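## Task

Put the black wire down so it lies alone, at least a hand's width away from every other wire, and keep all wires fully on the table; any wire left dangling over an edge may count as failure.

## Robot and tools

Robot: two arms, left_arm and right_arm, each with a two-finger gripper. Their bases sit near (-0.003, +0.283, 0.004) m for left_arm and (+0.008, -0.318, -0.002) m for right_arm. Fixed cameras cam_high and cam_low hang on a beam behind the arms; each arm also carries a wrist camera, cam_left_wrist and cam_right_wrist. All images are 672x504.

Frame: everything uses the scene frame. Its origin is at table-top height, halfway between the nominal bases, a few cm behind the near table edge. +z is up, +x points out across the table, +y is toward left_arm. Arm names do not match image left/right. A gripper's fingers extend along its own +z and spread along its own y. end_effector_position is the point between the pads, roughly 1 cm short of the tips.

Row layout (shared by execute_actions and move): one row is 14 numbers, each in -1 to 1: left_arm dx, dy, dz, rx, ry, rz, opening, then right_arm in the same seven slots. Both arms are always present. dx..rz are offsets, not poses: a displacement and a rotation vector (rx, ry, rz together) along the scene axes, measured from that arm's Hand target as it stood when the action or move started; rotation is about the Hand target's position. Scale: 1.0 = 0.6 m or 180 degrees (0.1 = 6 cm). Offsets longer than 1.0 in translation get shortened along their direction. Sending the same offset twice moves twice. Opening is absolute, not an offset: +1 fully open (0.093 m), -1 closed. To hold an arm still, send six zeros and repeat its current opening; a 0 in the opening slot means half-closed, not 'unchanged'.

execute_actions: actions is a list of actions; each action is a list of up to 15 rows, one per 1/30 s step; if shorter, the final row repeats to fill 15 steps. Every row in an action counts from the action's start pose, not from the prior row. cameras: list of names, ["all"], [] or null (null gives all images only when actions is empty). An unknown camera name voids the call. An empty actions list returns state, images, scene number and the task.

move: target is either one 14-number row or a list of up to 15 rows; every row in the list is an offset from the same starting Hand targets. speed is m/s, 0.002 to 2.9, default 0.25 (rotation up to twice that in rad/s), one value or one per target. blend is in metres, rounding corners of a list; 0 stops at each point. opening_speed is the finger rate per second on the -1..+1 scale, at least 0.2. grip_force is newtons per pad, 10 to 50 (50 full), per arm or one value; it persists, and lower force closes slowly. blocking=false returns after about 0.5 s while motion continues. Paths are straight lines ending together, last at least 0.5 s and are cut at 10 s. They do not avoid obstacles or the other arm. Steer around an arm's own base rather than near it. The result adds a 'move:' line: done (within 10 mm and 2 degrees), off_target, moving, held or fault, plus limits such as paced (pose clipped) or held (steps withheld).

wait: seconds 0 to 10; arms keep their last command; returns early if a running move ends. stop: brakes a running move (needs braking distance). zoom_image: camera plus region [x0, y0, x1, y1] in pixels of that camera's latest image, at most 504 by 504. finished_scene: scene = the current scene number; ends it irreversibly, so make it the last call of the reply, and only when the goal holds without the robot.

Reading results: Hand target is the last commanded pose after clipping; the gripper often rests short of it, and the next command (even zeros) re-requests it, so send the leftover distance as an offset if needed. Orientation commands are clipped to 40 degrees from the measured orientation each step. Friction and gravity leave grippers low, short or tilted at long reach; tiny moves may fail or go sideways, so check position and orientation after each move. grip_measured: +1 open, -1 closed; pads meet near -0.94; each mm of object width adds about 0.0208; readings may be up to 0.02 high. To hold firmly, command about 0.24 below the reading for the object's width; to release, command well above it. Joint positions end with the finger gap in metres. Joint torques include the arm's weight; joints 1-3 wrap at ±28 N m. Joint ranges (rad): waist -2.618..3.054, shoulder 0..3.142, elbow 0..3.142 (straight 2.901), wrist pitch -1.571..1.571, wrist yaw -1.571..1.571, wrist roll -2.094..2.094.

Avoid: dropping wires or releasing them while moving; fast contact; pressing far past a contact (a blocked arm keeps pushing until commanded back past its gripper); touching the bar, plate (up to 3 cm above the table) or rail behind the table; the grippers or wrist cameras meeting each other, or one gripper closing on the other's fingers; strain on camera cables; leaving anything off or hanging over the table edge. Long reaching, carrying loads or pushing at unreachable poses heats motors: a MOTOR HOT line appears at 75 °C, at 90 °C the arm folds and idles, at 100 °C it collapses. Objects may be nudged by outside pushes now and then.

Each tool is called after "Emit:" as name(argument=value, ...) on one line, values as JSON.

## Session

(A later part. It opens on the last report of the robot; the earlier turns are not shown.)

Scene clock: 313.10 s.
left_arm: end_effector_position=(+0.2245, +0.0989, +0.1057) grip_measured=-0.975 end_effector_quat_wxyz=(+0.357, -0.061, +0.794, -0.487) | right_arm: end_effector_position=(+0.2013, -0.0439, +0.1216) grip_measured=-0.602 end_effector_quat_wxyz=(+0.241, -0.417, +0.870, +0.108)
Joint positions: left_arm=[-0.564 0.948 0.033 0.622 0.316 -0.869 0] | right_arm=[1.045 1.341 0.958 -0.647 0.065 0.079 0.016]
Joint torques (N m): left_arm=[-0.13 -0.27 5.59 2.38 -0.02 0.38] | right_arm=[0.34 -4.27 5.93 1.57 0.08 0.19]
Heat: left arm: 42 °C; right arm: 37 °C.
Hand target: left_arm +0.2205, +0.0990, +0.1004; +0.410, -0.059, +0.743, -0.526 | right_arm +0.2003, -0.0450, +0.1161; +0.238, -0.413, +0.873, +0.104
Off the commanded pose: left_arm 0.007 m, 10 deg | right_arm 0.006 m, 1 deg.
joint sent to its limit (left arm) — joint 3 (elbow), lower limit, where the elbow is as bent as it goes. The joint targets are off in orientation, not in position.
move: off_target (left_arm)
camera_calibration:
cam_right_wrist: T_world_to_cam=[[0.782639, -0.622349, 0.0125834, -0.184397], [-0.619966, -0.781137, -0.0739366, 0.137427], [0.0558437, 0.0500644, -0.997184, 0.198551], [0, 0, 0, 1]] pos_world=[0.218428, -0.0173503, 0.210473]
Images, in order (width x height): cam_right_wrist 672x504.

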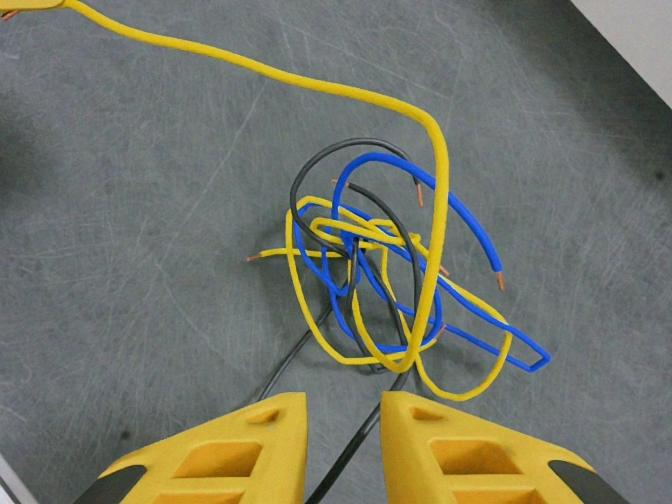

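Emit:
execute_actions(actions=[], cameras=["cam_high","cam_left_wrist","cam_right_wrist"])

Scene clock: 315.23 s.
left_arm: end_effector_position=(+0.2245, +0.0989, +0.1057) grip_measured=-0.975 end_effector_quat_wxyz=(+0.357, -0.061, +0.794, -0.487) | right_arm: end_effector_position=(+0.2014, -0.0438, +0.1216) grip_measured=-0.602 end_effector_quat_wxyz=(+0.241, -0.417, +0.870, +0.108)
Joint positions: left_arm=[-0.564 0.948 0.033 0.622 0.316 -0.869 0] | right_arm=[1.045 1.341 0.958 -0.647 0.065 0.079 0.016]
Joint velocities: within noise
Joint torques (N m): left_arm=[-0.05 -0.38 5.56 2.37 0.04 0.34] | right_arm=[0.27 -4.26 5.86 1.57 0.11 0.18]
Heat: left arm: 41 °C; right arm: 37 °C.
Hand target: left_arm +0.2205, +0.0990, +0.1004; +0.410, -0.059, +0.743, -0.526 | right_arm +0.2003, -0.0450, +0.1161; +0.238, -0.413, +0.873, +0.104
Tool commands: left_gripper/opening=-1.0 right_gripper/opening=-0.6
Off the commanded pose: left_arm 0.007 m, 10 deg | right_arm 0.006 m, 1 deg.
camera_calibration:
cam_left_wrist: T_world_to_cam=[[-0.271915, -0.51654, 0.811941, 0.027409], [-0.928837, -0.0797556, -0.361802, 0.292186], [0.251642, -0.852541, -0.458095, 0.163289], [0, 0, 0, 1]] pos_world=[0.237756, 0.176671, 0.15826]
cam_right_wrist: T_world_to_cam=[[0.782279, -0.6228, 0.0126592, -0.18442], [-0.620385, -0.780759, -0.0744225, 0.137689], [0.0562341, 0.0503656, -0.997146, 0.198457], [0, 0, 0, 1]] pos_world=[0.218529, -0.0173504, 0.210473]
Images, in order (width x height): cam_high 672x504, cam_left_wrist 672x504, cam_right_wrist 672x504.

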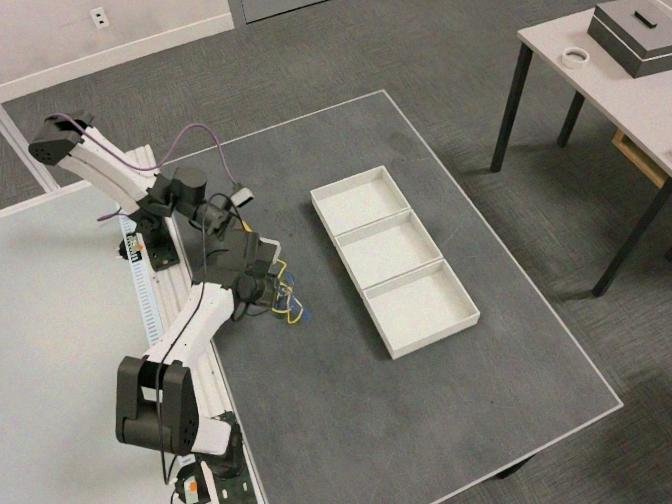

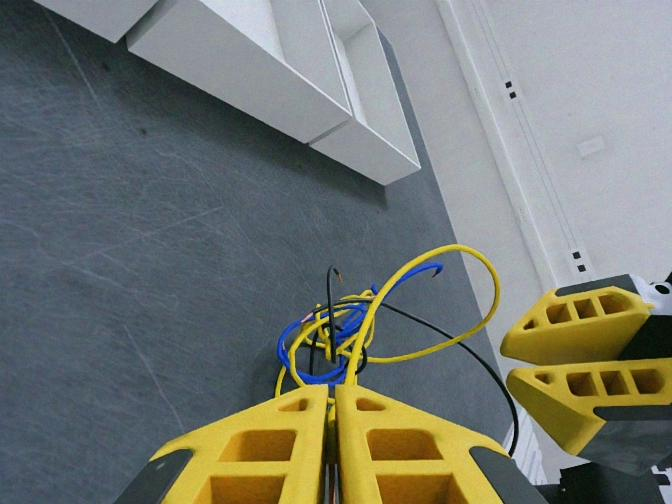

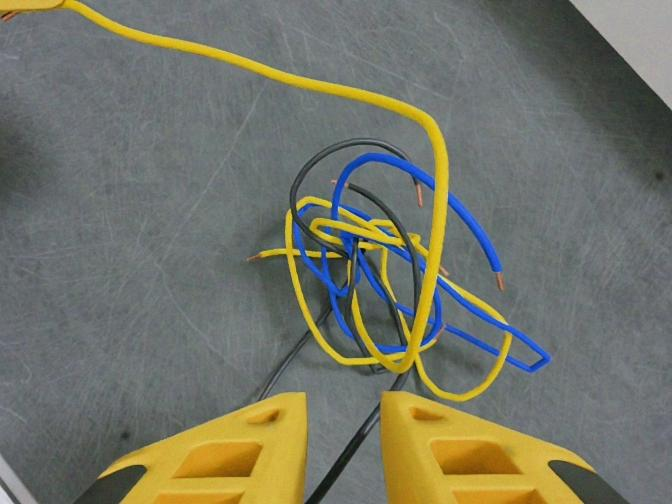

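Emit:
zoom_image(camera="cam_right_wrist", region=[240, 120, 560, 420])

Emit:
zoom_image(camera="cam_right_wrist", region=[280, 180, 460, 310])

Scaled by 1.575.

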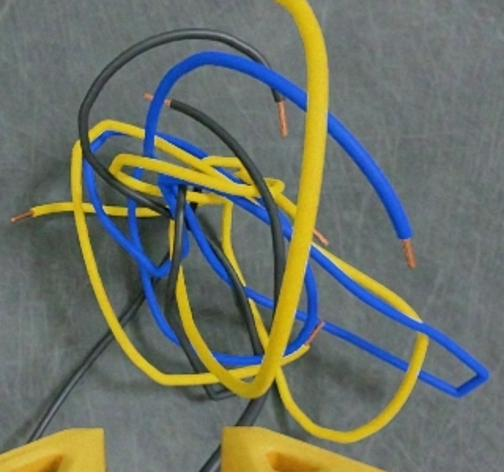

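Scaled by 2.800.

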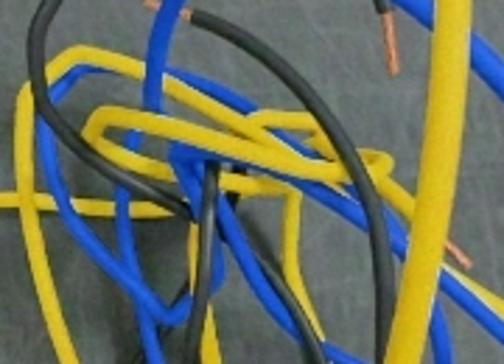

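Emit:
move(target=[0,0,0,0,0,0,-1, 0.1228,-0.105,-0.0768,-0.1633,0.0506,0.2441,-0.4], cameras=["cam_left_wrist","cam_right_wrist"])

Scene clock: 321.77 s.
left_arm: end_effector_position=(+0.2246, +0.0989, +0.1058) grip_measured=-0.975 end_effector_quat_wxyz=(+0.357, -0.061, +0.794, -0.488) | right_arm: end_effector_position=(+0.2692, -0.1077, +0.0669) grip_measured=-0.402 end_effector_quat_wxyz=(-0.007, +0.740, -0.673, -0.001)
Joint positions: left_arm=[-0.564 0.948 0.033 0.623 0.316 -0.869 0] | right_arm=[0.73 1.811 1.35 -1.086 -0.005 -0.99 0.026]
Joint torques (N m): left_arm=[-0.02 -0.25 5.49 2.38 0.01 0.39] | right_arm=[-0.73 -6.75 8.28 0.09 0.02 -0.03]
Heat: left arm: 40 °C; right arm: 37 °C.
Hand target: left_arm +0.2205, +0.0990, +0.1005; +0.410, -0.059, +0.742, -0.526 | right_arm +0.2739, -0.1081, +0.0700; -0.005, +0.742, -0.670, +0.004
Off the commanded pose: left_arm 0.007 m, 10 deg | right_arm 0.006 m, 1 deg.
joint sent to its limit (left arm) — joint 3 (elbow), lower limit, where the elbow is as bent as it goes. The joint targets are off in orientation, not in position.
move: off_target (left_arm)
camera_calibration:
cam_left_wrist: T_world_to_cam=[[-0.272225, -0.516448, 0.811896, 0.0274741], [-0.928715, -0.0797444, -0.362119, 0.292205], [0.25176, -0.852597, -0.457925, 0.163243], [0, 0, 0, 1]] pos_world=[0.237756, 0.176671, 0.15826]
cam_right_wrist: T_world_to_cam=[[0.994798, 0.101797, 0.00370281, -0.255157], [0.0901325, -0.89658, 0.433614, -0.111969], [0.0474605, -0.431024, -0.901091, 0.0873561], [0, 0, 0, 1]] pos_world=[0.259776, -0.0367625, 0.128212]
Images, in order (width x height): cam_left_wrist 672x504, cam_right_wrist 672x504.

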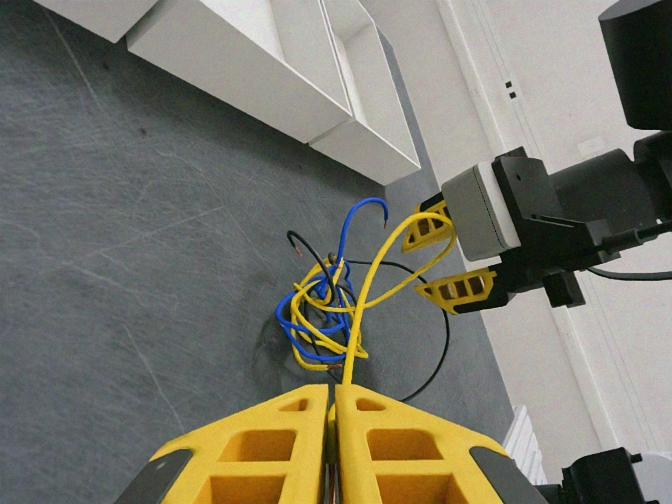

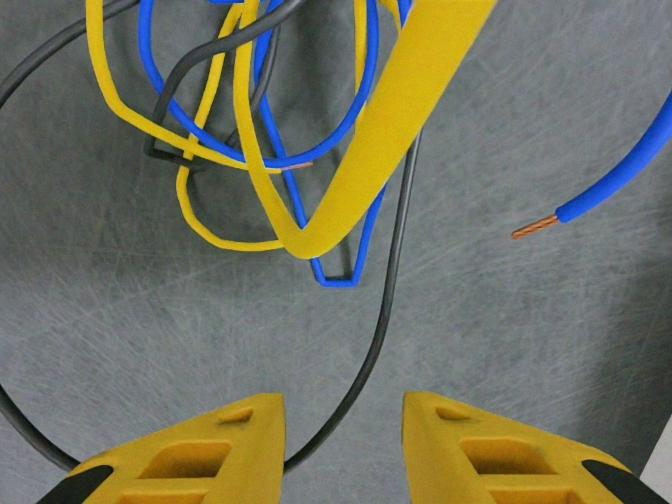

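Emit:
move(target=[0.0325,0.15,-0.02,0,0,0,-1, 0,0,0,0,0,0,-0.4], cameras=["cam_left_wrist","cam_right_wrist"], speed=0.12)

Scene clock: 325.07 s.
left_arm: end_effector_position=(+0.2444, +0.1892, +0.0919) grip_measured=-0.975 end_effector_quat_wxyz=(+0.366, -0.043, +0.771, -0.519) | right_arm: end_effector_position=(+0.2691, -0.1079, +0.0669) grip_measured=-0.402 end_effector_quat_wxyz=(-0.006, +0.740, -0.673, -0.001)
Joint positions: left_arm=[0.175 1.204 0.033 0.741 1.07 -0.578 0] | right_arm=[0.73 1.811 1.35 -1.087 -0.004 -0.99 0.026]
Joint torques (N m): left_arm=[1.01 -1.06 4.04 1.98 0.26 0.36] | right_arm=[-0.66 -6.71 8.27 0.11 0.01 -0.03]
Heat: left arm: 39 °C; right arm: 37 °C.
Hand target: left_arm +0.2400, +0.1889, +0.0884; +0.410, -0.059, +0.742, -0.526 | right_arm +0.2739, -0.1080, +0.0700; -0.005, +0.742, -0.670, +0.004
Off the commanded pose: left_arm 0.006 m, 6 deg | right_arm 0.006 m, 1 deg.
joint sent to its limit (left arm) — joint 3 (elbow), lower limit, where the elbow is as bent as it goes. The joint targets are off in orientation, not in position.
move: off_target (left_arm)
camera_calibration:
cam_left_wrist: T_world_to_cam=[[-0.333929, -0.457217, 0.824284, 0.0935184], [-0.911413, -0.0664594, -0.40609, 0.310074], [0.240453, -0.886868, -0.394521, 0.232394], [0, 0, 0, 1]] pos_world=[0.257954, 0.269469, 0.140517]
cam_right_wrist: T_world_to_cam=[[0.994726, 0.102517, 0.0032888, -0.254848], [0.0909241, -0.896169, 0.434297, -0.112276], [0.0474703, -0.431708, -0.900764, 0.087162], [0, 0, 0, 1]] pos_world=[0.259575, -0.0368632, 0.128112]
Images, in order (width x height): cam_left_wrist 672x504, cam_right_wrist 672x504.

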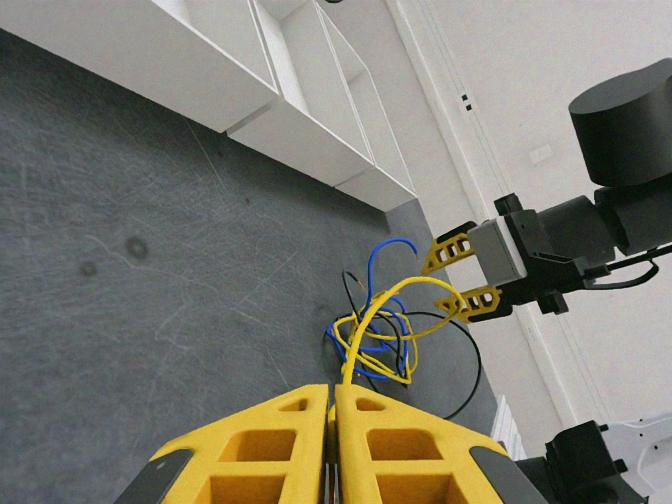

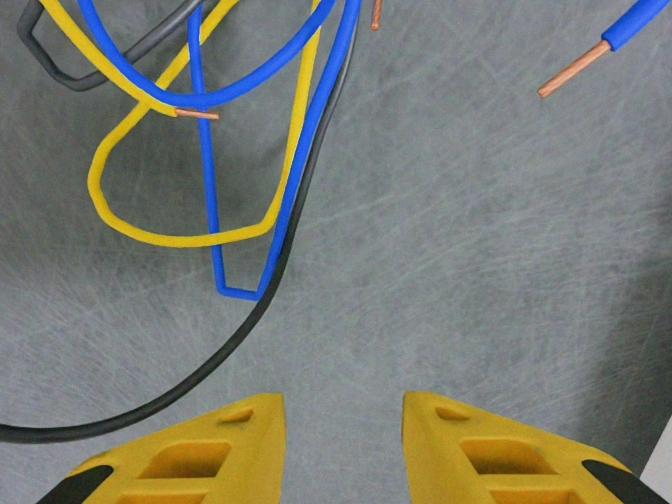

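Emit:
move(target=[0,0,0,0,0,0,-1, -0.0767,0.0417,0.0333,0,0,0,-0.4], cameras=["cam_high","cam_right_wrist"])

Emit:
zoom_image(camera="cam_high", region=[180, 200, 360, 350])

Scene clock: 326.87 s.
left_arm: end_effector_position=(+0.2444, +0.1893, +0.0924) grip_measured=-0.975 end_effector_quat_wxyz=(+0.367, -0.042, +0.771, -0.519) | right_arm: end_effector_position=(+0.2263, -0.0821, +0.0806) grip_measured=-0.402 end_effector_quat_wxyz=(+0.003, +0.747, -0.665, +0.000)
Joint positions: left_arm=[0.175 1.204 0.033 0.744 1.072 -0.578 0] | right_arm=[0.879 1.766 1.35 -1.15 0.001 -0.861 0.026]
Joint torques (N m): left_arm=[0.95 -0.99 4.1 1.95 0.26 0.37] | right_arm=[-0.39 -8.77 7.13 0.07 -0.02 0.2]
Heat: left arm: 39 °C; right arm: 37 °C.
Hand target: left_arm +0.2400, +0.1889, +0.0884; +0.410, -0.059, +0.742, -0.526 | right_arm +0.2279, -0.0830, +0.0899; -0.005, +0.742, -0.670, +0.004
Off the commanded pose: left_arm 0.006 m, 6 deg | right_arm 0.010 m, 1 deg.
joint sent to its limit (left arm) — joint 3 (elbow), lower limit, where the elbow is as bent as it goes. The joint targets are off in orientation, not in position.
move: off_target (left_arm)
camera_calibration:
cam_right_wrist: T_world_to_cam=[[0.992415, 0.122534, -0.00986108, -0.211858], [0.114006, -0.887394, 0.446692, -0.0967598], [0.0459843, -0.444428, -0.894633, 0.111419], [0, 0, 0, 1]] pos_world=[0.216158, -0.0103864, 0.140812]
Images, in order (width x height): cam_high 672x504, cam_right_wrist 672x504.

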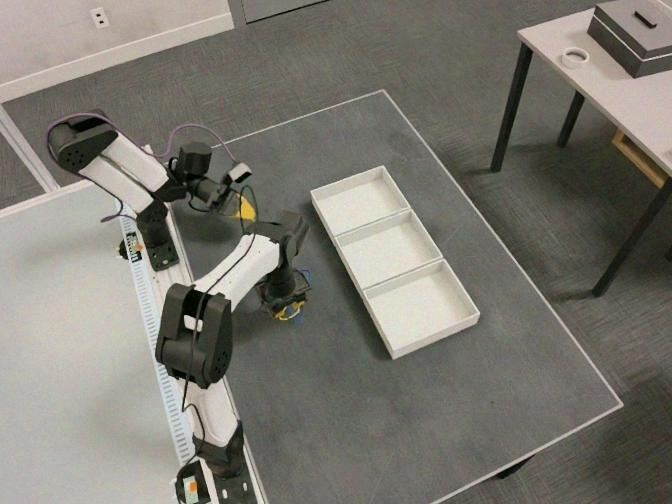

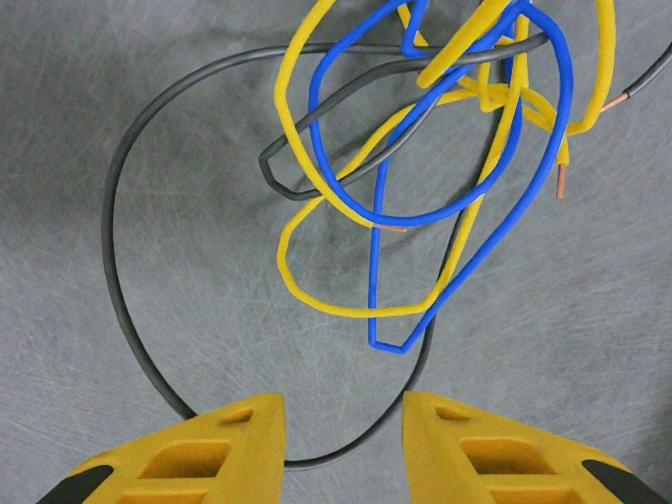

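Scaled by 2.800.

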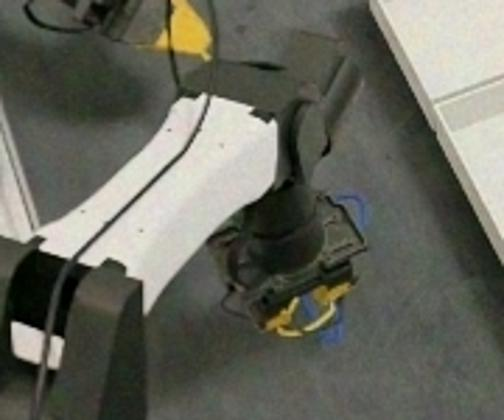

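Emit:
zoom_image(camera="cam_right_wrist", region=[360, 0, 640, 200])

Emit:
zoom_image(camera="cam_right_wrist", region=[390, 0, 570, 120])

Scaled by 1.800.

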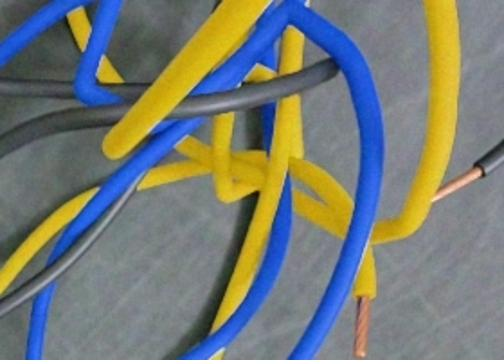

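Scaled by 2.800.

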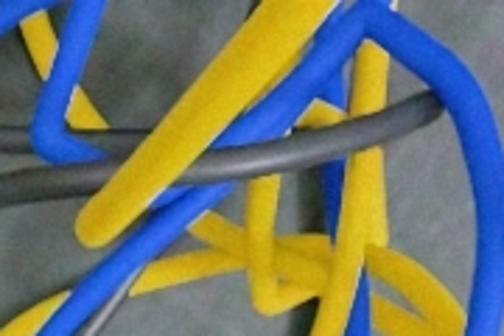

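Emit:
move(target=[0,0,0,0,0,0,-1, -0.0465,0.0517,-0.0665,0,0,-0.339,-0.566], cameras=["cam_left_wrist","cam_right_wrist"])

Scene clock: 332.13 s.
left_arm: end_effector_position=(+0.2444, +0.1893, +0.0924) grip_measured=-0.975 end_effector_quat_wxyz=(+0.367, -0.042, +0.771, -0.519) | right_arm: end_effector_position=(+0.2022, -0.0501, +0.0575) grip_measured=-0.565 end_effector_quat_wxyz=(+0.006, -0.302, +0.953, +0.002)
Joint positions: left_arm=[0.175 1.204 0.033 0.744 1.072 -0.578 0] | right_arm=[1.001 1.804 1.303 -1.046 0.006 0.333 0.018]
Joint torques (N m): left_arm=[1.03 -0.9 4.1 1.97 0.28 0.35] | right_arm=[0.36 -6.64 4.7 0.46 0.08 0.18]
Heat: left arm: 38 °C; right arm: 37 °C.
Hand target: left_arm +0.2400, +0.1889, +0.0884; +0.410, -0.059, +0.742, -0.526 | right_arm +0.1999, -0.0520, +0.0500; +0.002, -0.299, +0.954, -0.006
Off the commanded pose: left_arm 0.006 m, 6 deg | right_arm 0.008 m, 1 deg.
joint sent to its limit (left arm) — joint 3 (elbow), lower limit, where the elbow is as bent as it goes. The joint targets are off in orientation, not in position.
move: off_target (left_arm)
camera_calibration:
cam_left_wrist: T_world_to_cam=[[-0.33657, -0.456782, 0.823451, 0.0937915], [-0.91036, -0.0657426, -0.408561, 0.310162], [0.240759, -0.887146, -0.393709, 0.232471], [0, 0, 0, 1]] pos_world=[0.257957, 0.269469, 0.141014]
cam_right_wrist: T_world_to_cam=[[0.58213, -0.813073, -0.00614928, -0.156102], [-0.732204, -0.527489, 0.430851, 0.134793], [-0.353557, -0.246309, -0.902402, 0.197324], [0, 0, 0, 1]] pos_world=[0.259333, -0.00721732, 0.11903]
Images, in order (width x height): cam_left_wrist 672x504, cam_right_wrist 672x504.

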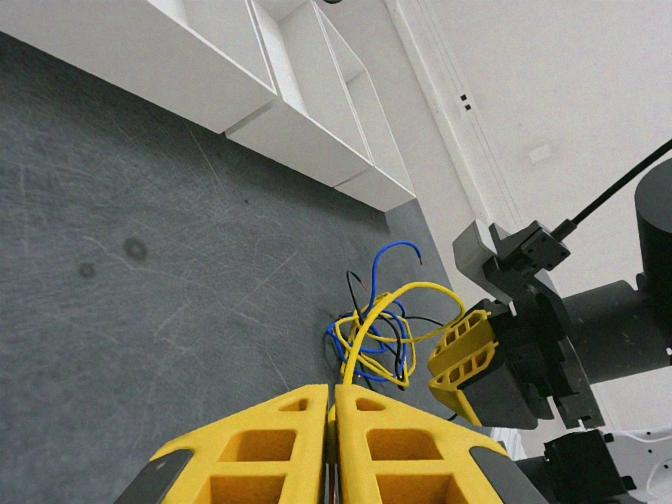

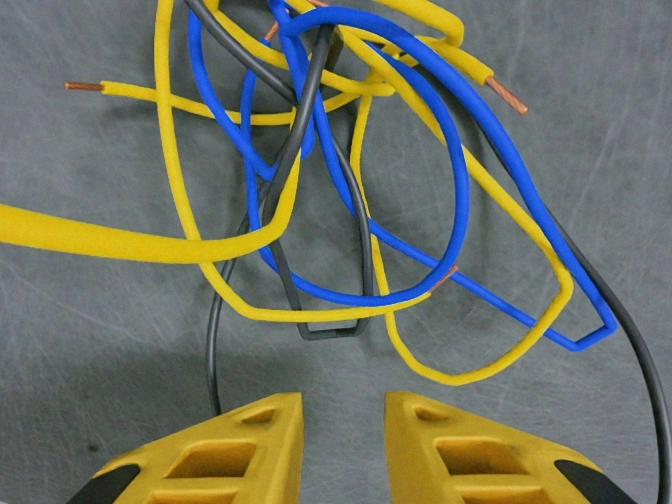

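Emit:
move(target=[0,0,0,0,0,0,-1, -0.0165,-0.0067,-0.05,0,0,0,-0.47], cameras=["cam_right_wrist"], speed=0.15)

Scene clock: 334.37 s.
left_arm: end_effector_position=(+0.2444, +0.1893, +0.0924) grip_measured=-0.975 end_effector_quat_wxyz=(+0.367, -0.042, +0.771, -0.519) | right_arm: end_effector_position=(+0.1922, -0.0544, +0.0259) grip_measured=-0.472 end_effector_quat_wxyz=(+0.004, -0.302, +0.953, +0.001)
Joint positions: left_arm=[0.175 1.204 0.033 0.744 1.072 -0.578 0] | right_arm=[1.019 1.815 1.184 -0.922 0.006 0.352 0.023]
Joint torques (N m): left_arm=[0.91 -0.95 4.11 2.01 0.22 0.35] | right_arm=[0.42 -6.64 4.68 0.46 0.09 0.19]
Heat: left arm: 37 °C; right arm: 37 °C.
Hand target: left_arm +0.2400, +0.1890, +0.0884; +0.410, -0.059, +0.743, -0.526 | right_arm +0.1902, -0.0561, +0.0200; +0.002, -0.299, +0.954, -0.006
Off the commanded pose: left_arm 0.006 m, 6 deg | right_arm 0.007 m, 1 deg.
joint sent to its limit (left arm) — joint 3 (elbow), lower limit, where the elbow is as bent as it goes. The joint targets are off in orientation, not in position.
move: off_target (left_arm)
camera_calibration:
cam_right_wrist: T_world_to_cam=[[0.581498, -0.813538, -0.00405779, -0.153956], [-0.731448, -0.524992, 0.435162, 0.13867], [-0.356151, -0.250078, -0.900343, 0.164481], [0, 0, 0, 1]] pos_world=[0.249535, -0.0113151, 0.0871207]
Images, in order (width x height): cam_right_wrist 672x504.

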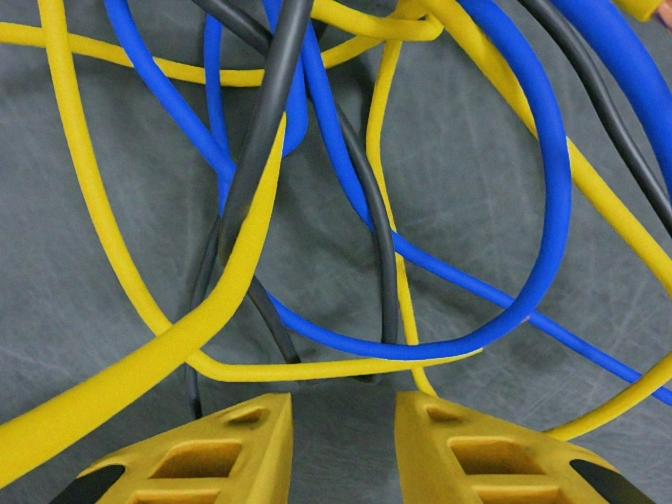

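Emit:
move(target=[0,0,0,0,0,0,-1, -0.004,-0.0028,-0.0233,0,0,0,-0.47], cameras=["cam_right_wrist"], speed=0.08)

Scene clock: 336.93 s.
left_arm: end_effector_position=(+0.2444, +0.1892, +0.0924) grip_measured=-0.975 end_effector_quat_wxyz=(+0.367, -0.042, +0.771, -0.519) | right_arm: end_effector_position=(+0.1897, -0.0562, +0.0153) grip_measured=-0.472 end_effector_quat_wxyz=(+0.004, -0.302, +0.953, +0.000)
Joint positions: left_arm=[0.175 1.204 0.033 0.744 1.073 -0.578 0] | right_arm=[1.022 1.823 1.148 -0.88 0.007 0.355 0.023]
Joint torques (N m): left_arm=[0.85 -0.81 4.1 1.95 0.24 0.4] | right_arm=[0.42 -6.22 3.96 0.61 0.07 0.2]
Heat: left arm: 37 °C; right arm: 37 °C.
Hand target: left_arm +0.2400, +0.1889, +0.0884; +0.410, -0.059, +0.742, -0.526 | right_arm +0.1877, -0.0576, +0.0061; +0.002, -0.299, +0.954, -0.005
Off the commanded pose: left_arm 0.006 m, 6 deg | right_arm 0.010 m, 1 deg.
joint sent to its limit (left arm) — joint 3 (elbow), lower limit, where the elbow is as bent as it goes. The joint targets are off in orientation, not in position.
move: off_target (left_arm)
camera_calibration:
cam_right_wrist: T_world_to_cam=[[0.581507, -0.813537, -0.00276886, -0.154029], [-0.731195, -0.524136, 0.436619, 0.140445], [-0.356657, -0.251872, -0.899642, 0.153577], [0, 0, 0, 1]] pos_world=[0.247036, -0.0130141, 0.0764168]
Images, in order (width x height): cam_right_wrist 672x504.

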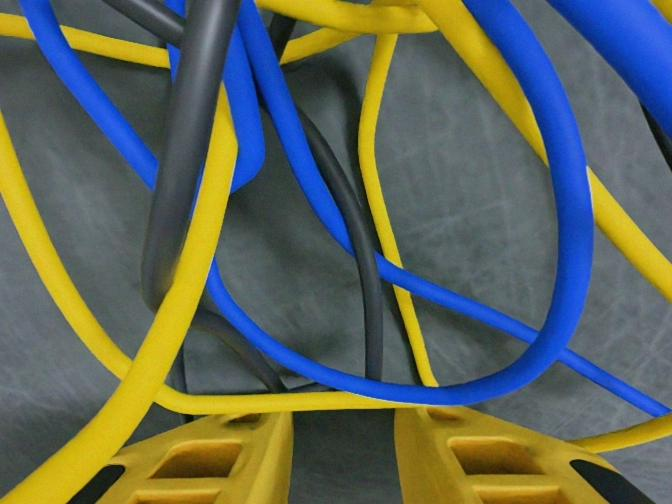

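Emit:
move(target=[[0,0,0,0,0,0,-1, -0.004,-0.003,-0.005,0,0,0,-0.47],[0,0,0,0,0,0,-1, -0.004,-0.003,-0.005,0,0,0,-1]], cameras=["cam_right_wrist"], speed=0.08)

Scene clock: 341.37 s.
left_arm: end_effector_position=(+0.2444, +0.1892, +0.0924) grip_measured=-0.975 end_effector_quat_wxyz=(+0.367, -0.042, +0.771, -0.519) | right_arm: end_effector_position=(+0.1899, -0.0560, +0.0147) grip_measured=-0.985 end_effector_quat_wxyz=(+0.007, -0.301, +0.954, -0.001)
Joint positions: left_arm=[0.175 1.204 0.033 0.744 1.073 -0.578 0] | right_arm=[1.025 1.822 1.145 -0.874 0.013 0.359 0]
Joint torques (N m): left_arm=[0.98 -0.84 4.04 1.98 0.26 0.35] | right_arm=[0.35 -6.53 2.69 0.72 0.01 0.19]
Heat: left arm: 37 °C; right arm: 36 °C.
Hand target: left_arm +0.2400, +0.1889, +0.0884; +0.410, -0.059, +0.742, -0.526 | right_arm +0.1854, -0.0595, +0.0031; +0.002, -0.299, +0.954, -0.005
Off the commanded pose: left_arm 0.006 m, 6 deg | right_arm 0.013 m, 1 deg.
joint sent to its limit (left arm) — joint 3 (elbow), lower limit, where the elbow is as bent as it goes. The joint targets are off in orientation, not in position.
move: off_target (left_arm, right_arm); target 2's new opening was sent with right_arm's hand 0.013 m and 1 deg from that target
camera_calibration:
cam_right_wrist: T_world_to_cam=[[0.580536, -0.814234, 0.00118557, -0.153937], [-0.734499, -0.523056, 0.432347, 0.141792], [-0.351411, -0.251864, -0.901707, 0.152309], [0, 0, 0, 1]] pos_world=[0.247035, -0.0128142, 0.0762174]
Images, in order (width x height): cam_right_wrist 672x504.

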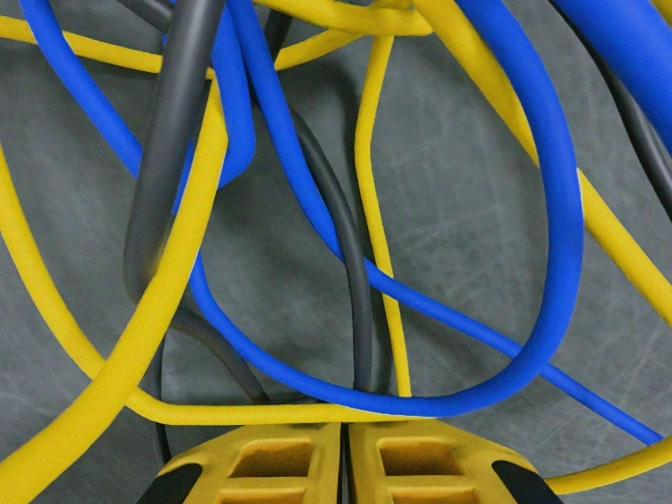

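Emit:
move(target=[[0,0,0,0,0,0,-1, 0,0,0.162,0,0,0,-0.5],[0,0,0,0,0,0,-1, 0.0893,0.0892,0.162,0,0,0,-0.5]], cameras=["cam_left_wrist","cam_right_wrist"], blend=[0.03,0])

Scene clock: 344.17 s.
left_arm: end_effector_position=(+0.2444, +0.1892, +0.0925) grip_measured=-0.975 end_effector_quat_wxyz=(+0.367, -0.042, +0.771, -0.519) | right_arm: end_effector_position=(+0.2357, -0.0073, +0.0958) grip_measured=-0.502 end_effector_quat_wxyz=(-0.001, -0.295, +0.956, -0.004)
Joint positions: left_arm=[0.175 1.204 0.033 0.744 1.073 -0.578 0] | right_arm=[0.996 2.005 1.73 -1.291 0.007 0.344 0.021]
Joint torques (N m): left_arm=[1.05 -0.9 4.08 1.94 0.27 0.35] | right_arm=[-0.43 -8.58 8.44 0.11 0.07 -0.03]
Heat: left arm: 36 °C; right arm: 36 °C.
Hand target: left_arm +0.2400, +0.1889, +0.0884; +0.410, -0.059, +0.742, -0.526 | right_arm +0.2388, -0.0060, +0.1001; +0.002, -0.299, +0.954, -0.006
Off the commanded pose: left_arm 0.006 m, 6 deg | right_arm 0.006 m, 1 deg.
joint sent to its limit (left arm) — joint 3 (elbow), lower limit, where the elbow is as bent as it goes. The joint targets are off in orientation, not in position.
move: off_target (left_arm)
camera_calibration:
cam_left_wrist: T_world_to_cam=[[-0.337084, -0.456598, 0.823342, 0.0938086], [-0.910195, -0.0655019, -0.408968, 0.310154], [0.240665, -0.887258, -0.393514, 0.232538], [0, 0, 0, 1]] pos_world=[0.257958, 0.269469, 0.141113]
cam_right_wrist: T_world_to_cam=[[0.56968, -0.821866, 0.0014854, -0.138425], [-0.735736, -0.509171, 0.446585, 0.164816], [-0.366276, -0.255503, -0.89474, 0.256494], [0, 0, 0, 1]] pos_world=[0.294066, 0.0356873, 0.156096]
Images, in order (width x height): cam_left_wrist 672x504, cam_right_wrist 672x504.

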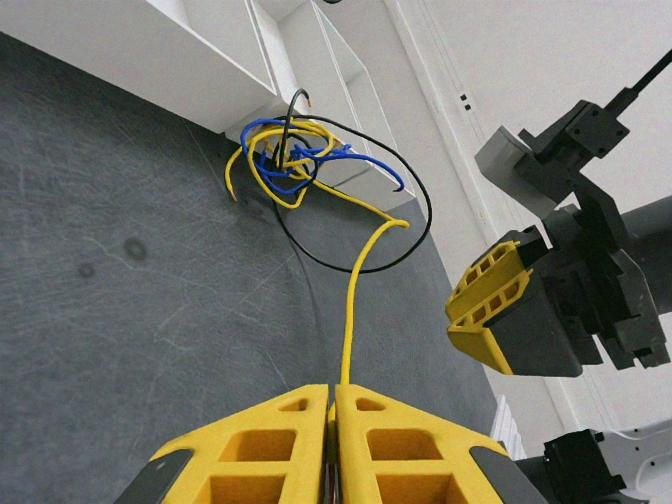

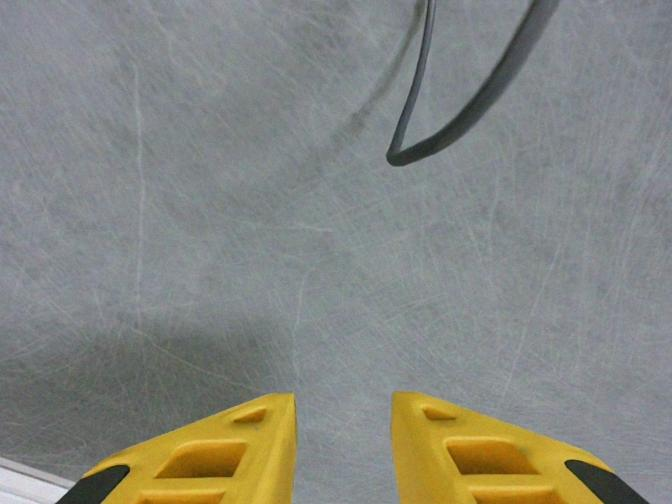

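Emit:
zoom_image(camera="cam_left_wrist", region=[200, 60, 460, 290])

Emit:
execute_actions(actions=[], cameras=["cam_high","cam_low"])

Emit:
zoom_image(camera="cam_high", region=[220, 190, 400, 340])

Emit:
zoom_image(camera="cam_low", region=[250, 220, 550, 420])

Scaled by 1.938.

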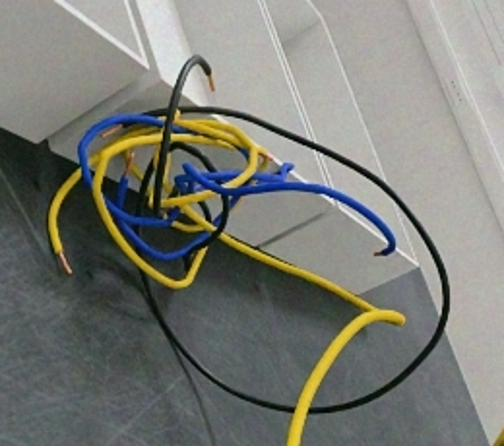

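Scene clock: 344.70 s.
left_arm: end_effector_position=(+0.2444, +0.1892, +0.0925) grip_measured=-0.975 end_effector_quat_wxyz=(+0.367, -0.042, +0.771, -0.519) | right_arm: end_effector_position=(+0.2356, -0.0074, +0.0958) grip_measured=-0.502 end_effector_quat_wxyz=(-0.001, -0.295, +0.956, -0.004)
Joint positions: left_arm=[0.175 1.204 0.033 0.744 1.073 -0.578 0] | right_arm=[0.996 2.005 1.73 -1.292 0.007 0.344 0.021]
Joint velocities: within noise
Joint torques (N m): left_arm=[0.98 -0.94 4.16 1.99 0.22 0.38] | right_arm=[-0.35 -8.64 8.39 0.09 0.06 -0.03]
Heat: left arm: 36 °C; right arm: 36 °C.
Hand target: left_arm +0.2400, +0.1889, +0.0884; +0.410, -0.059, +0.742, -0.526 | right_arm +0.2388, -0.0060, +0.1001; +0.002, -0.299, +0.954, -0.006
Tool commands: left_gripper/opening=-1.0 right_gripper/opening=-0.5
Off the commanded pose: left_arm 0.006 m, 6 deg | right_arm 0.006 m, 1 deg.
Images, in order (width x height): cam_high 672x504, cam_low 672x504.

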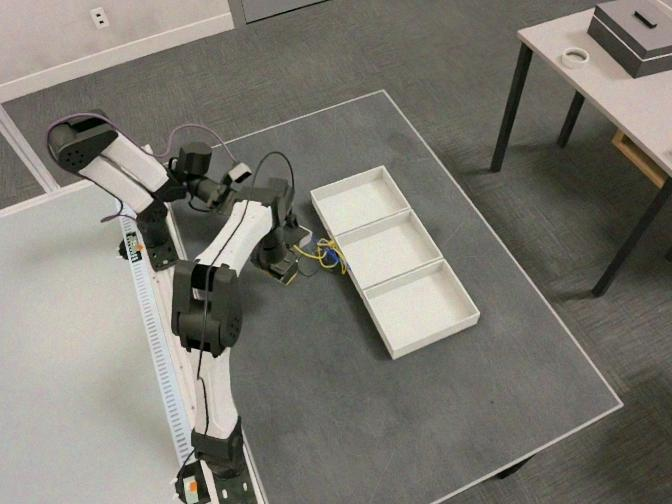

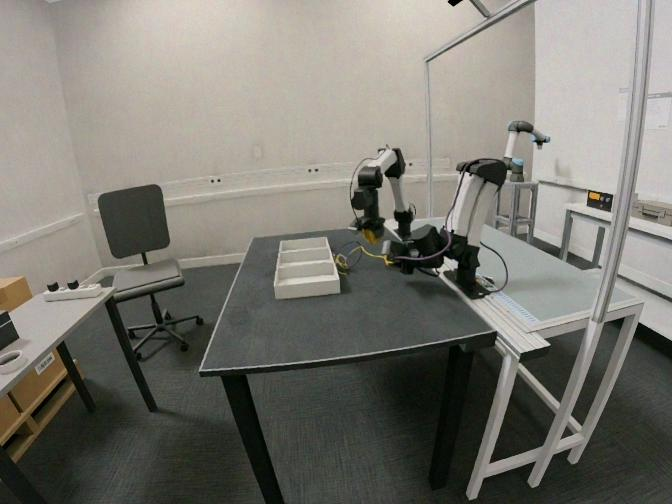

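Scaled by 2.800.

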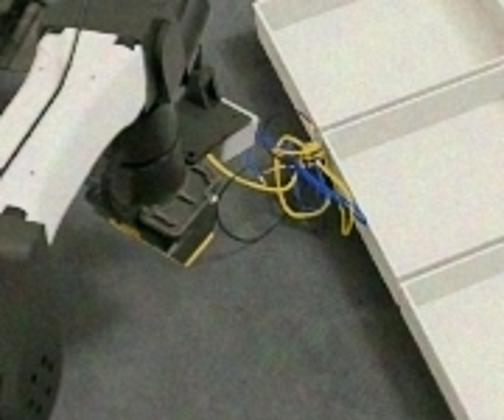

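Scaled by 1.680.

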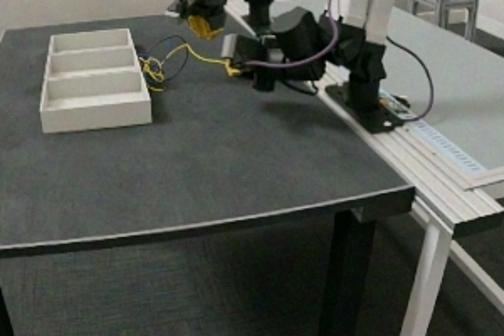

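Emit:
move(target=[0,0,0,0,0,0,-1, 0.1845,-0.02,0.05,0.0975,-0.135,0,-0.5], cameras=["cam_left_wrist","cam_right_wrist"])

Scene clock: 347.10 s.
left_arm: end_effector_position=(+0.2444, +0.1892, +0.0925) grip_measured=-0.975 end_effector_quat_wxyz=(+0.367, -0.042, +0.771, -0.519) | right_arm: end_effector_position=(+0.3510, -0.0154, +0.1238) grip_measured=-0.502 end_effector_quat_wxyz=(+0.239, -0.284, +0.926, +0.074)
Joint positions: left_arm=[0.175 1.204 0.033 0.744 1.073 -0.578 0] | right_arm=[0.805 1.827 1.479 -0.712 0.074 0.135 0.021]
Joint torques (N m): left_arm=[0.72 -0.94 4.14 1.97 0.27 0.36] | right_arm=[-0.39 -10.65 5.56 1.51 0.03 -0.02]
Heat: left arm: 36 °C; right arm: 36 °C.
Hand target: left_arm +0.2400, +0.1889, +0.0884; +0.410, -0.059, +0.742, -0.526 | right_arm +0.3495, -0.0180, +0.1303; +0.248, -0.288, +0.922, +0.076
Off the commanded pose: left_arm 0.006 m, 6 deg | right_arm 0.007 m, 1 deg.
joint sent to its limit (left arm) — joint 3 (elbow), lower limit, where the elbow is as bent as it goes. The joint targets are off in orientation, not in position.
move: off_target (left_arm)
camera_calibration:
cam_left_wrist: T_world_to_cam=[[-0.337084, -0.456598, 0.823342, 0.0938086], [-0.910195, -0.0655019, -0.408968, 0.310154], [0.240665, -0.887258, -0.393514, 0.232538], [0, 0, 0, 1]] pos_world=[0.257958, 0.269469, 0.141113]
cam_right_wrist: T_world_to_cam=[[0.569075, -0.822284, -0.00155033, -0.210286], [-0.821458, -0.568416, -0.0459418, 0.323147], [0.036896, 0.0274178, -0.998943, 0.197457], [0, 0, 0, 1]] pos_world=[0.377835, 0.00535354, 0.211768]
Images, in order (width x height): cam_left_wrist 672x504, cam_right_wrist 672x504.

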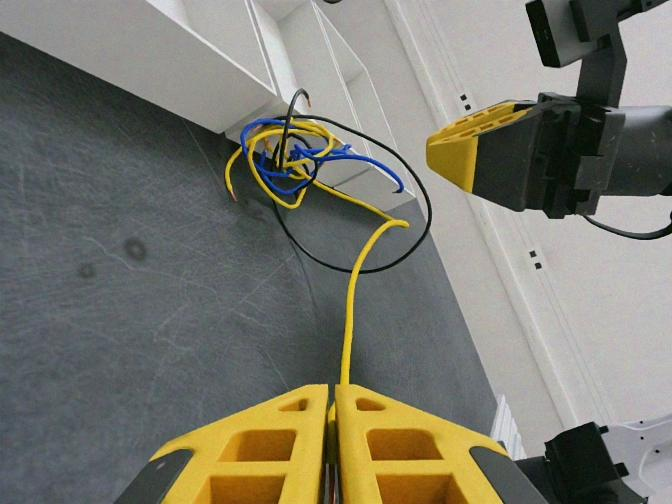

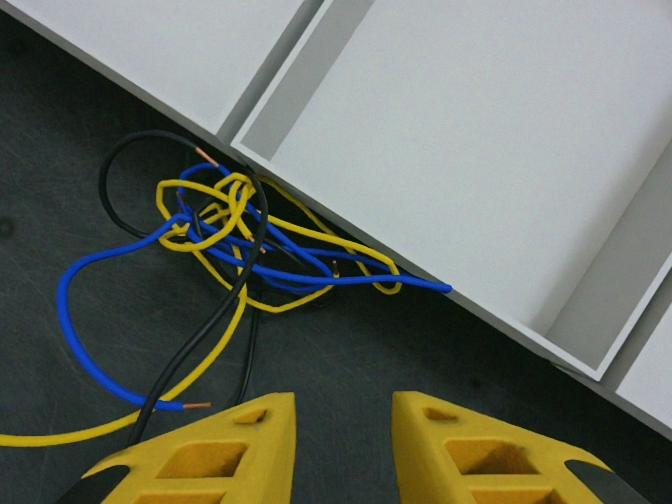

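Emit:
zoom_image(camera="cam_right_wrist", region=[80, 110, 360, 320])

Emit:
zoom_image(camera="cam_right_wrist", region=[140, 150, 300, 270])

Emit:
zoom_image(camera="cam_left_wrist", region=[210, 70, 370, 220])

Scaled by 1.800.

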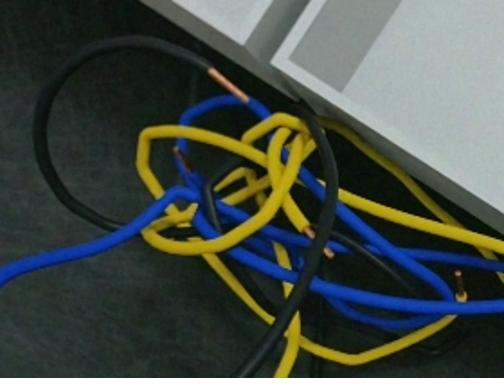

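Scaled by 3.150.

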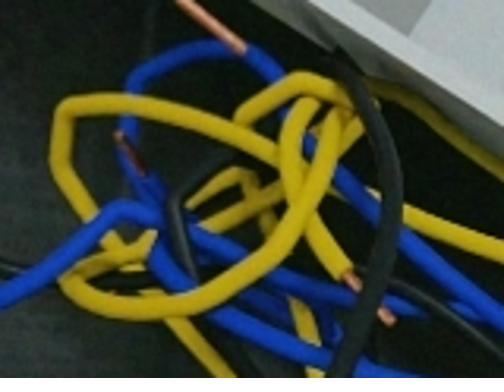

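Scaled by 3.150.

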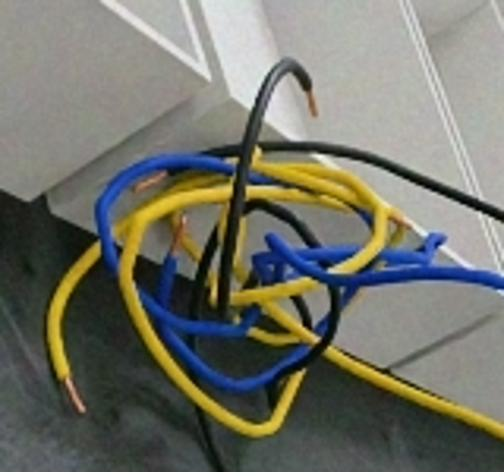

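Emit:
move(target=[0,0,0,0,0,0,-1, -0.08,0.03,0.11,0,0,0,-0.5], cameras=["cam_right_wrist"])

Scene clock: 350.97 s.
left_arm: end_effector_position=(+0.2444, +0.1892, +0.0925) grip_measured=-0.975 end_effector_quat_wxyz=(+0.367, -0.042, +0.771, -0.519) | right_arm: end_effector_position=(+0.3001, +0.0019, +0.1861) grip_measured=-0.502 end_effector_quat_wxyz=(+0.241, -0.296, +0.921, +0.075)
Joint positions: left_arm=[0.175 1.204 0.033 0.744 1.073 -0.578 0] | right_arm=[0.937 1.736 1.614 -0.942 0.132 0.227 0.021]
Joint torques (N m): left_arm=[0.98 -0.85 4.08 1.96 0.29 0.38] | right_arm=[-0.46 -8.43 8.87 1.17 0.15 0.18]
Heat: left arm: 36 °C; right arm: 36 °C.
Hand target: left_arm +0.2400, +0.1889, +0.0884; +0.410, -0.059, +0.742, -0.526 | right_arm +0.3016, +0.0000, +0.1962; +0.248, -0.288, +0.922, +0.076
Off the commanded pose: left_arm 0.006 m, 6 deg | right_arm 0.011 m, 1 deg.
joint sent to its limit (left arm) — joint 3 (elbow), lower limit, where the elbow is as bent as it goes. The joint targets are off in orientation, not in position.
move: off_target (left_arm, right_arm)
camera_calibration:
cam_right_wrist: T_world_to_cam=[[0.589039, -0.8081, 0.00287176, -0.173737], [-0.806946, -0.588381, -0.0514381, 0.290799], [0.0432568, 0.0279817, -0.998672, 0.259154], [0, 0, 0, 1]] pos_world=[0.325787, 0.0234518, 0.274267]
Images, in order (width x height): cam_right_wrist 672x504.

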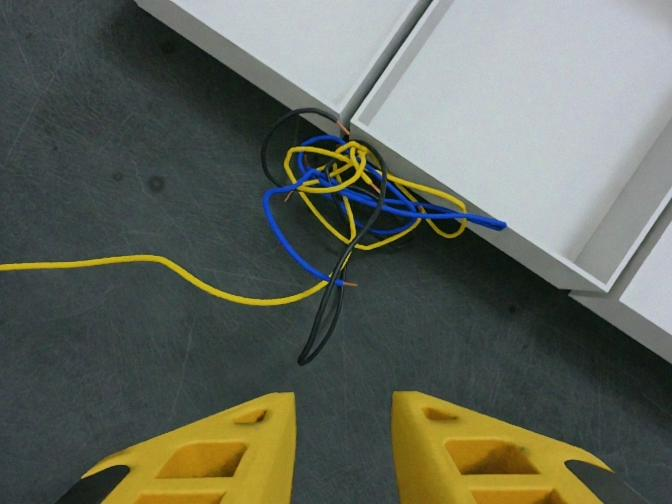

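Emit:
zoom_image(camera="cam_right_wrist", region=[240, 90, 520, 300])

Emit:
zoom_image(camera="cam_right_wrist", region=[270, 120, 400, 220])

Scaled by 1.800.

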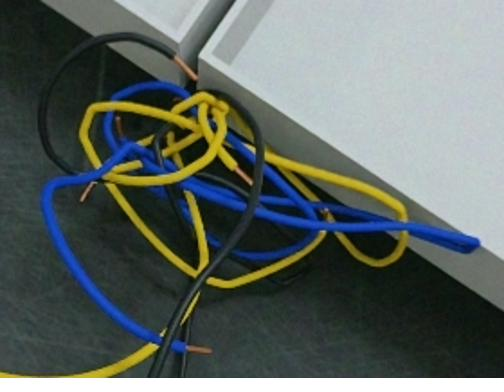

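Scaled by 3.877.

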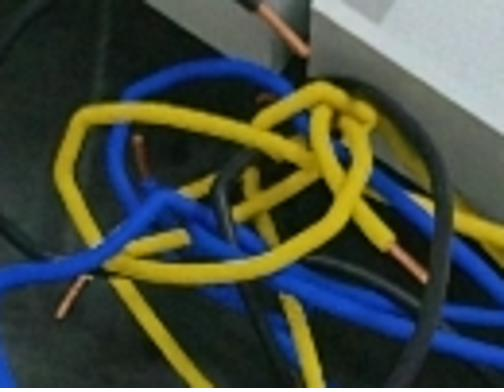

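Emit:
zoom_image(camera="cam_right_wrist", region=[260, 230, 420, 390])

Emit:
execute_actions(actions=[], cameras=["cam_left_wrist"])

Emit:
zoom_image(camera="cam_left_wrist", region=[200, 60, 460, 290])

Scaled by 3.150.

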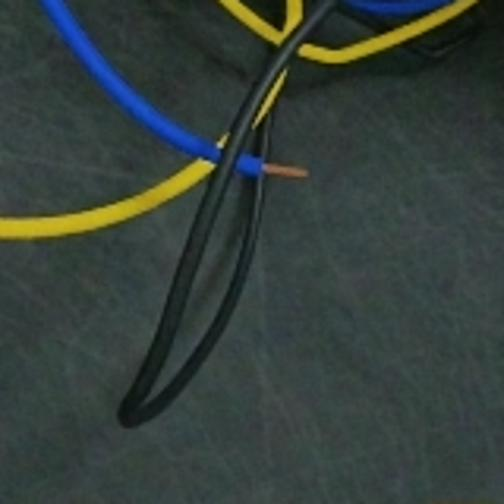

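Scene clock: 354.90 s.
left_arm: end_effector_position=(+0.2444, +0.1892, +0.0925) grip_measured=-0.975 end_effector_quat_wxyz=(+0.367, -0.042, +0.771, -0.519) | right_arm: end_effector_position=(+0.3000, +0.0018, +0.1860) grip_measured=-0.502 end_effector_quat_wxyz=(+0.241, -0.296, +0.921, +0.075)
Joint positions: left_arm=[0.175 1.204 0.033 0.744 1.073 -0.578 0] | right_arm=[0.937 1.736 1.614 -0.943 0.132 0.228 0.021]
Joint velocities: within noise
Joint torques (N m): left_arm=[0.92 -0.81 4.22 1.97 0.25 0.38] | right_arm=[-0.46 -8.38 8.88 1.16 0.16 0.2]
Heat: left arm: 35 °C; right arm: 36 °C.
Hand target: left_arm +0.2400, +0.1889, +0.0884; +0.410, -0.059, +0.742, -0.526 | right_arm +0.3016, -0.0001, +0.1962; +0.247, -0.287, +0.922, +0.076
Tool commands: left_gripper/opening=-1.0 right_gripper/opening=-0.5
Off the commanded pose: left_arm 0.006 m, 6 deg | right_arm 0.011 m, 1 deg.
camera_calibration:
cam_left_wrist: T_world_to_cam=[[-0.337084, -0.456598, 0.823342, 0.0938086], [-0.910195, -0.0655019, -0.408968, 0.310154], [0.240665, -0.887258, -0.393514, 0.232538], [0, 0, 0, 1]] pos_world=[0.257958, 0.269469, 0.141113]
Images, in order (width x height): cam_left_wrist 672x504.

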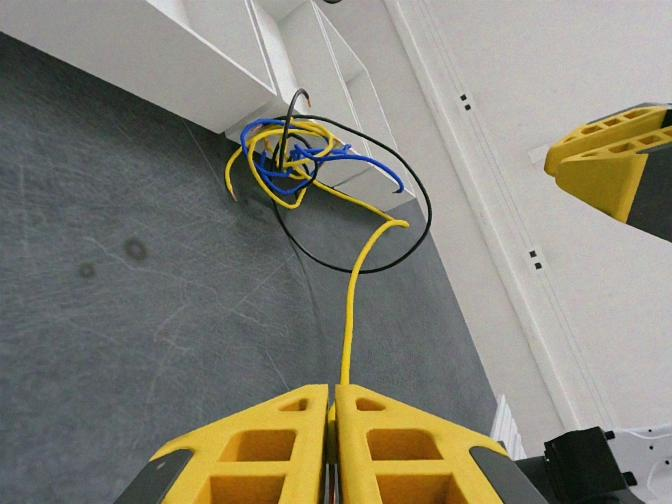

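Scaled by 1.938.

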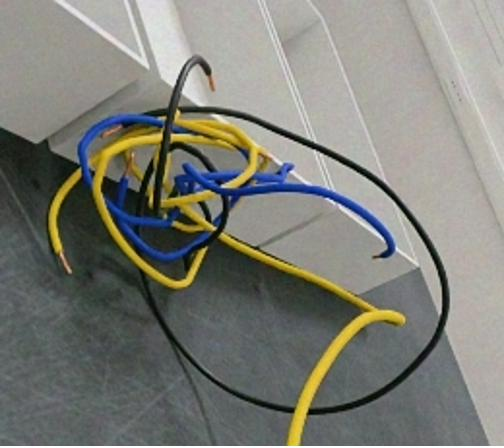

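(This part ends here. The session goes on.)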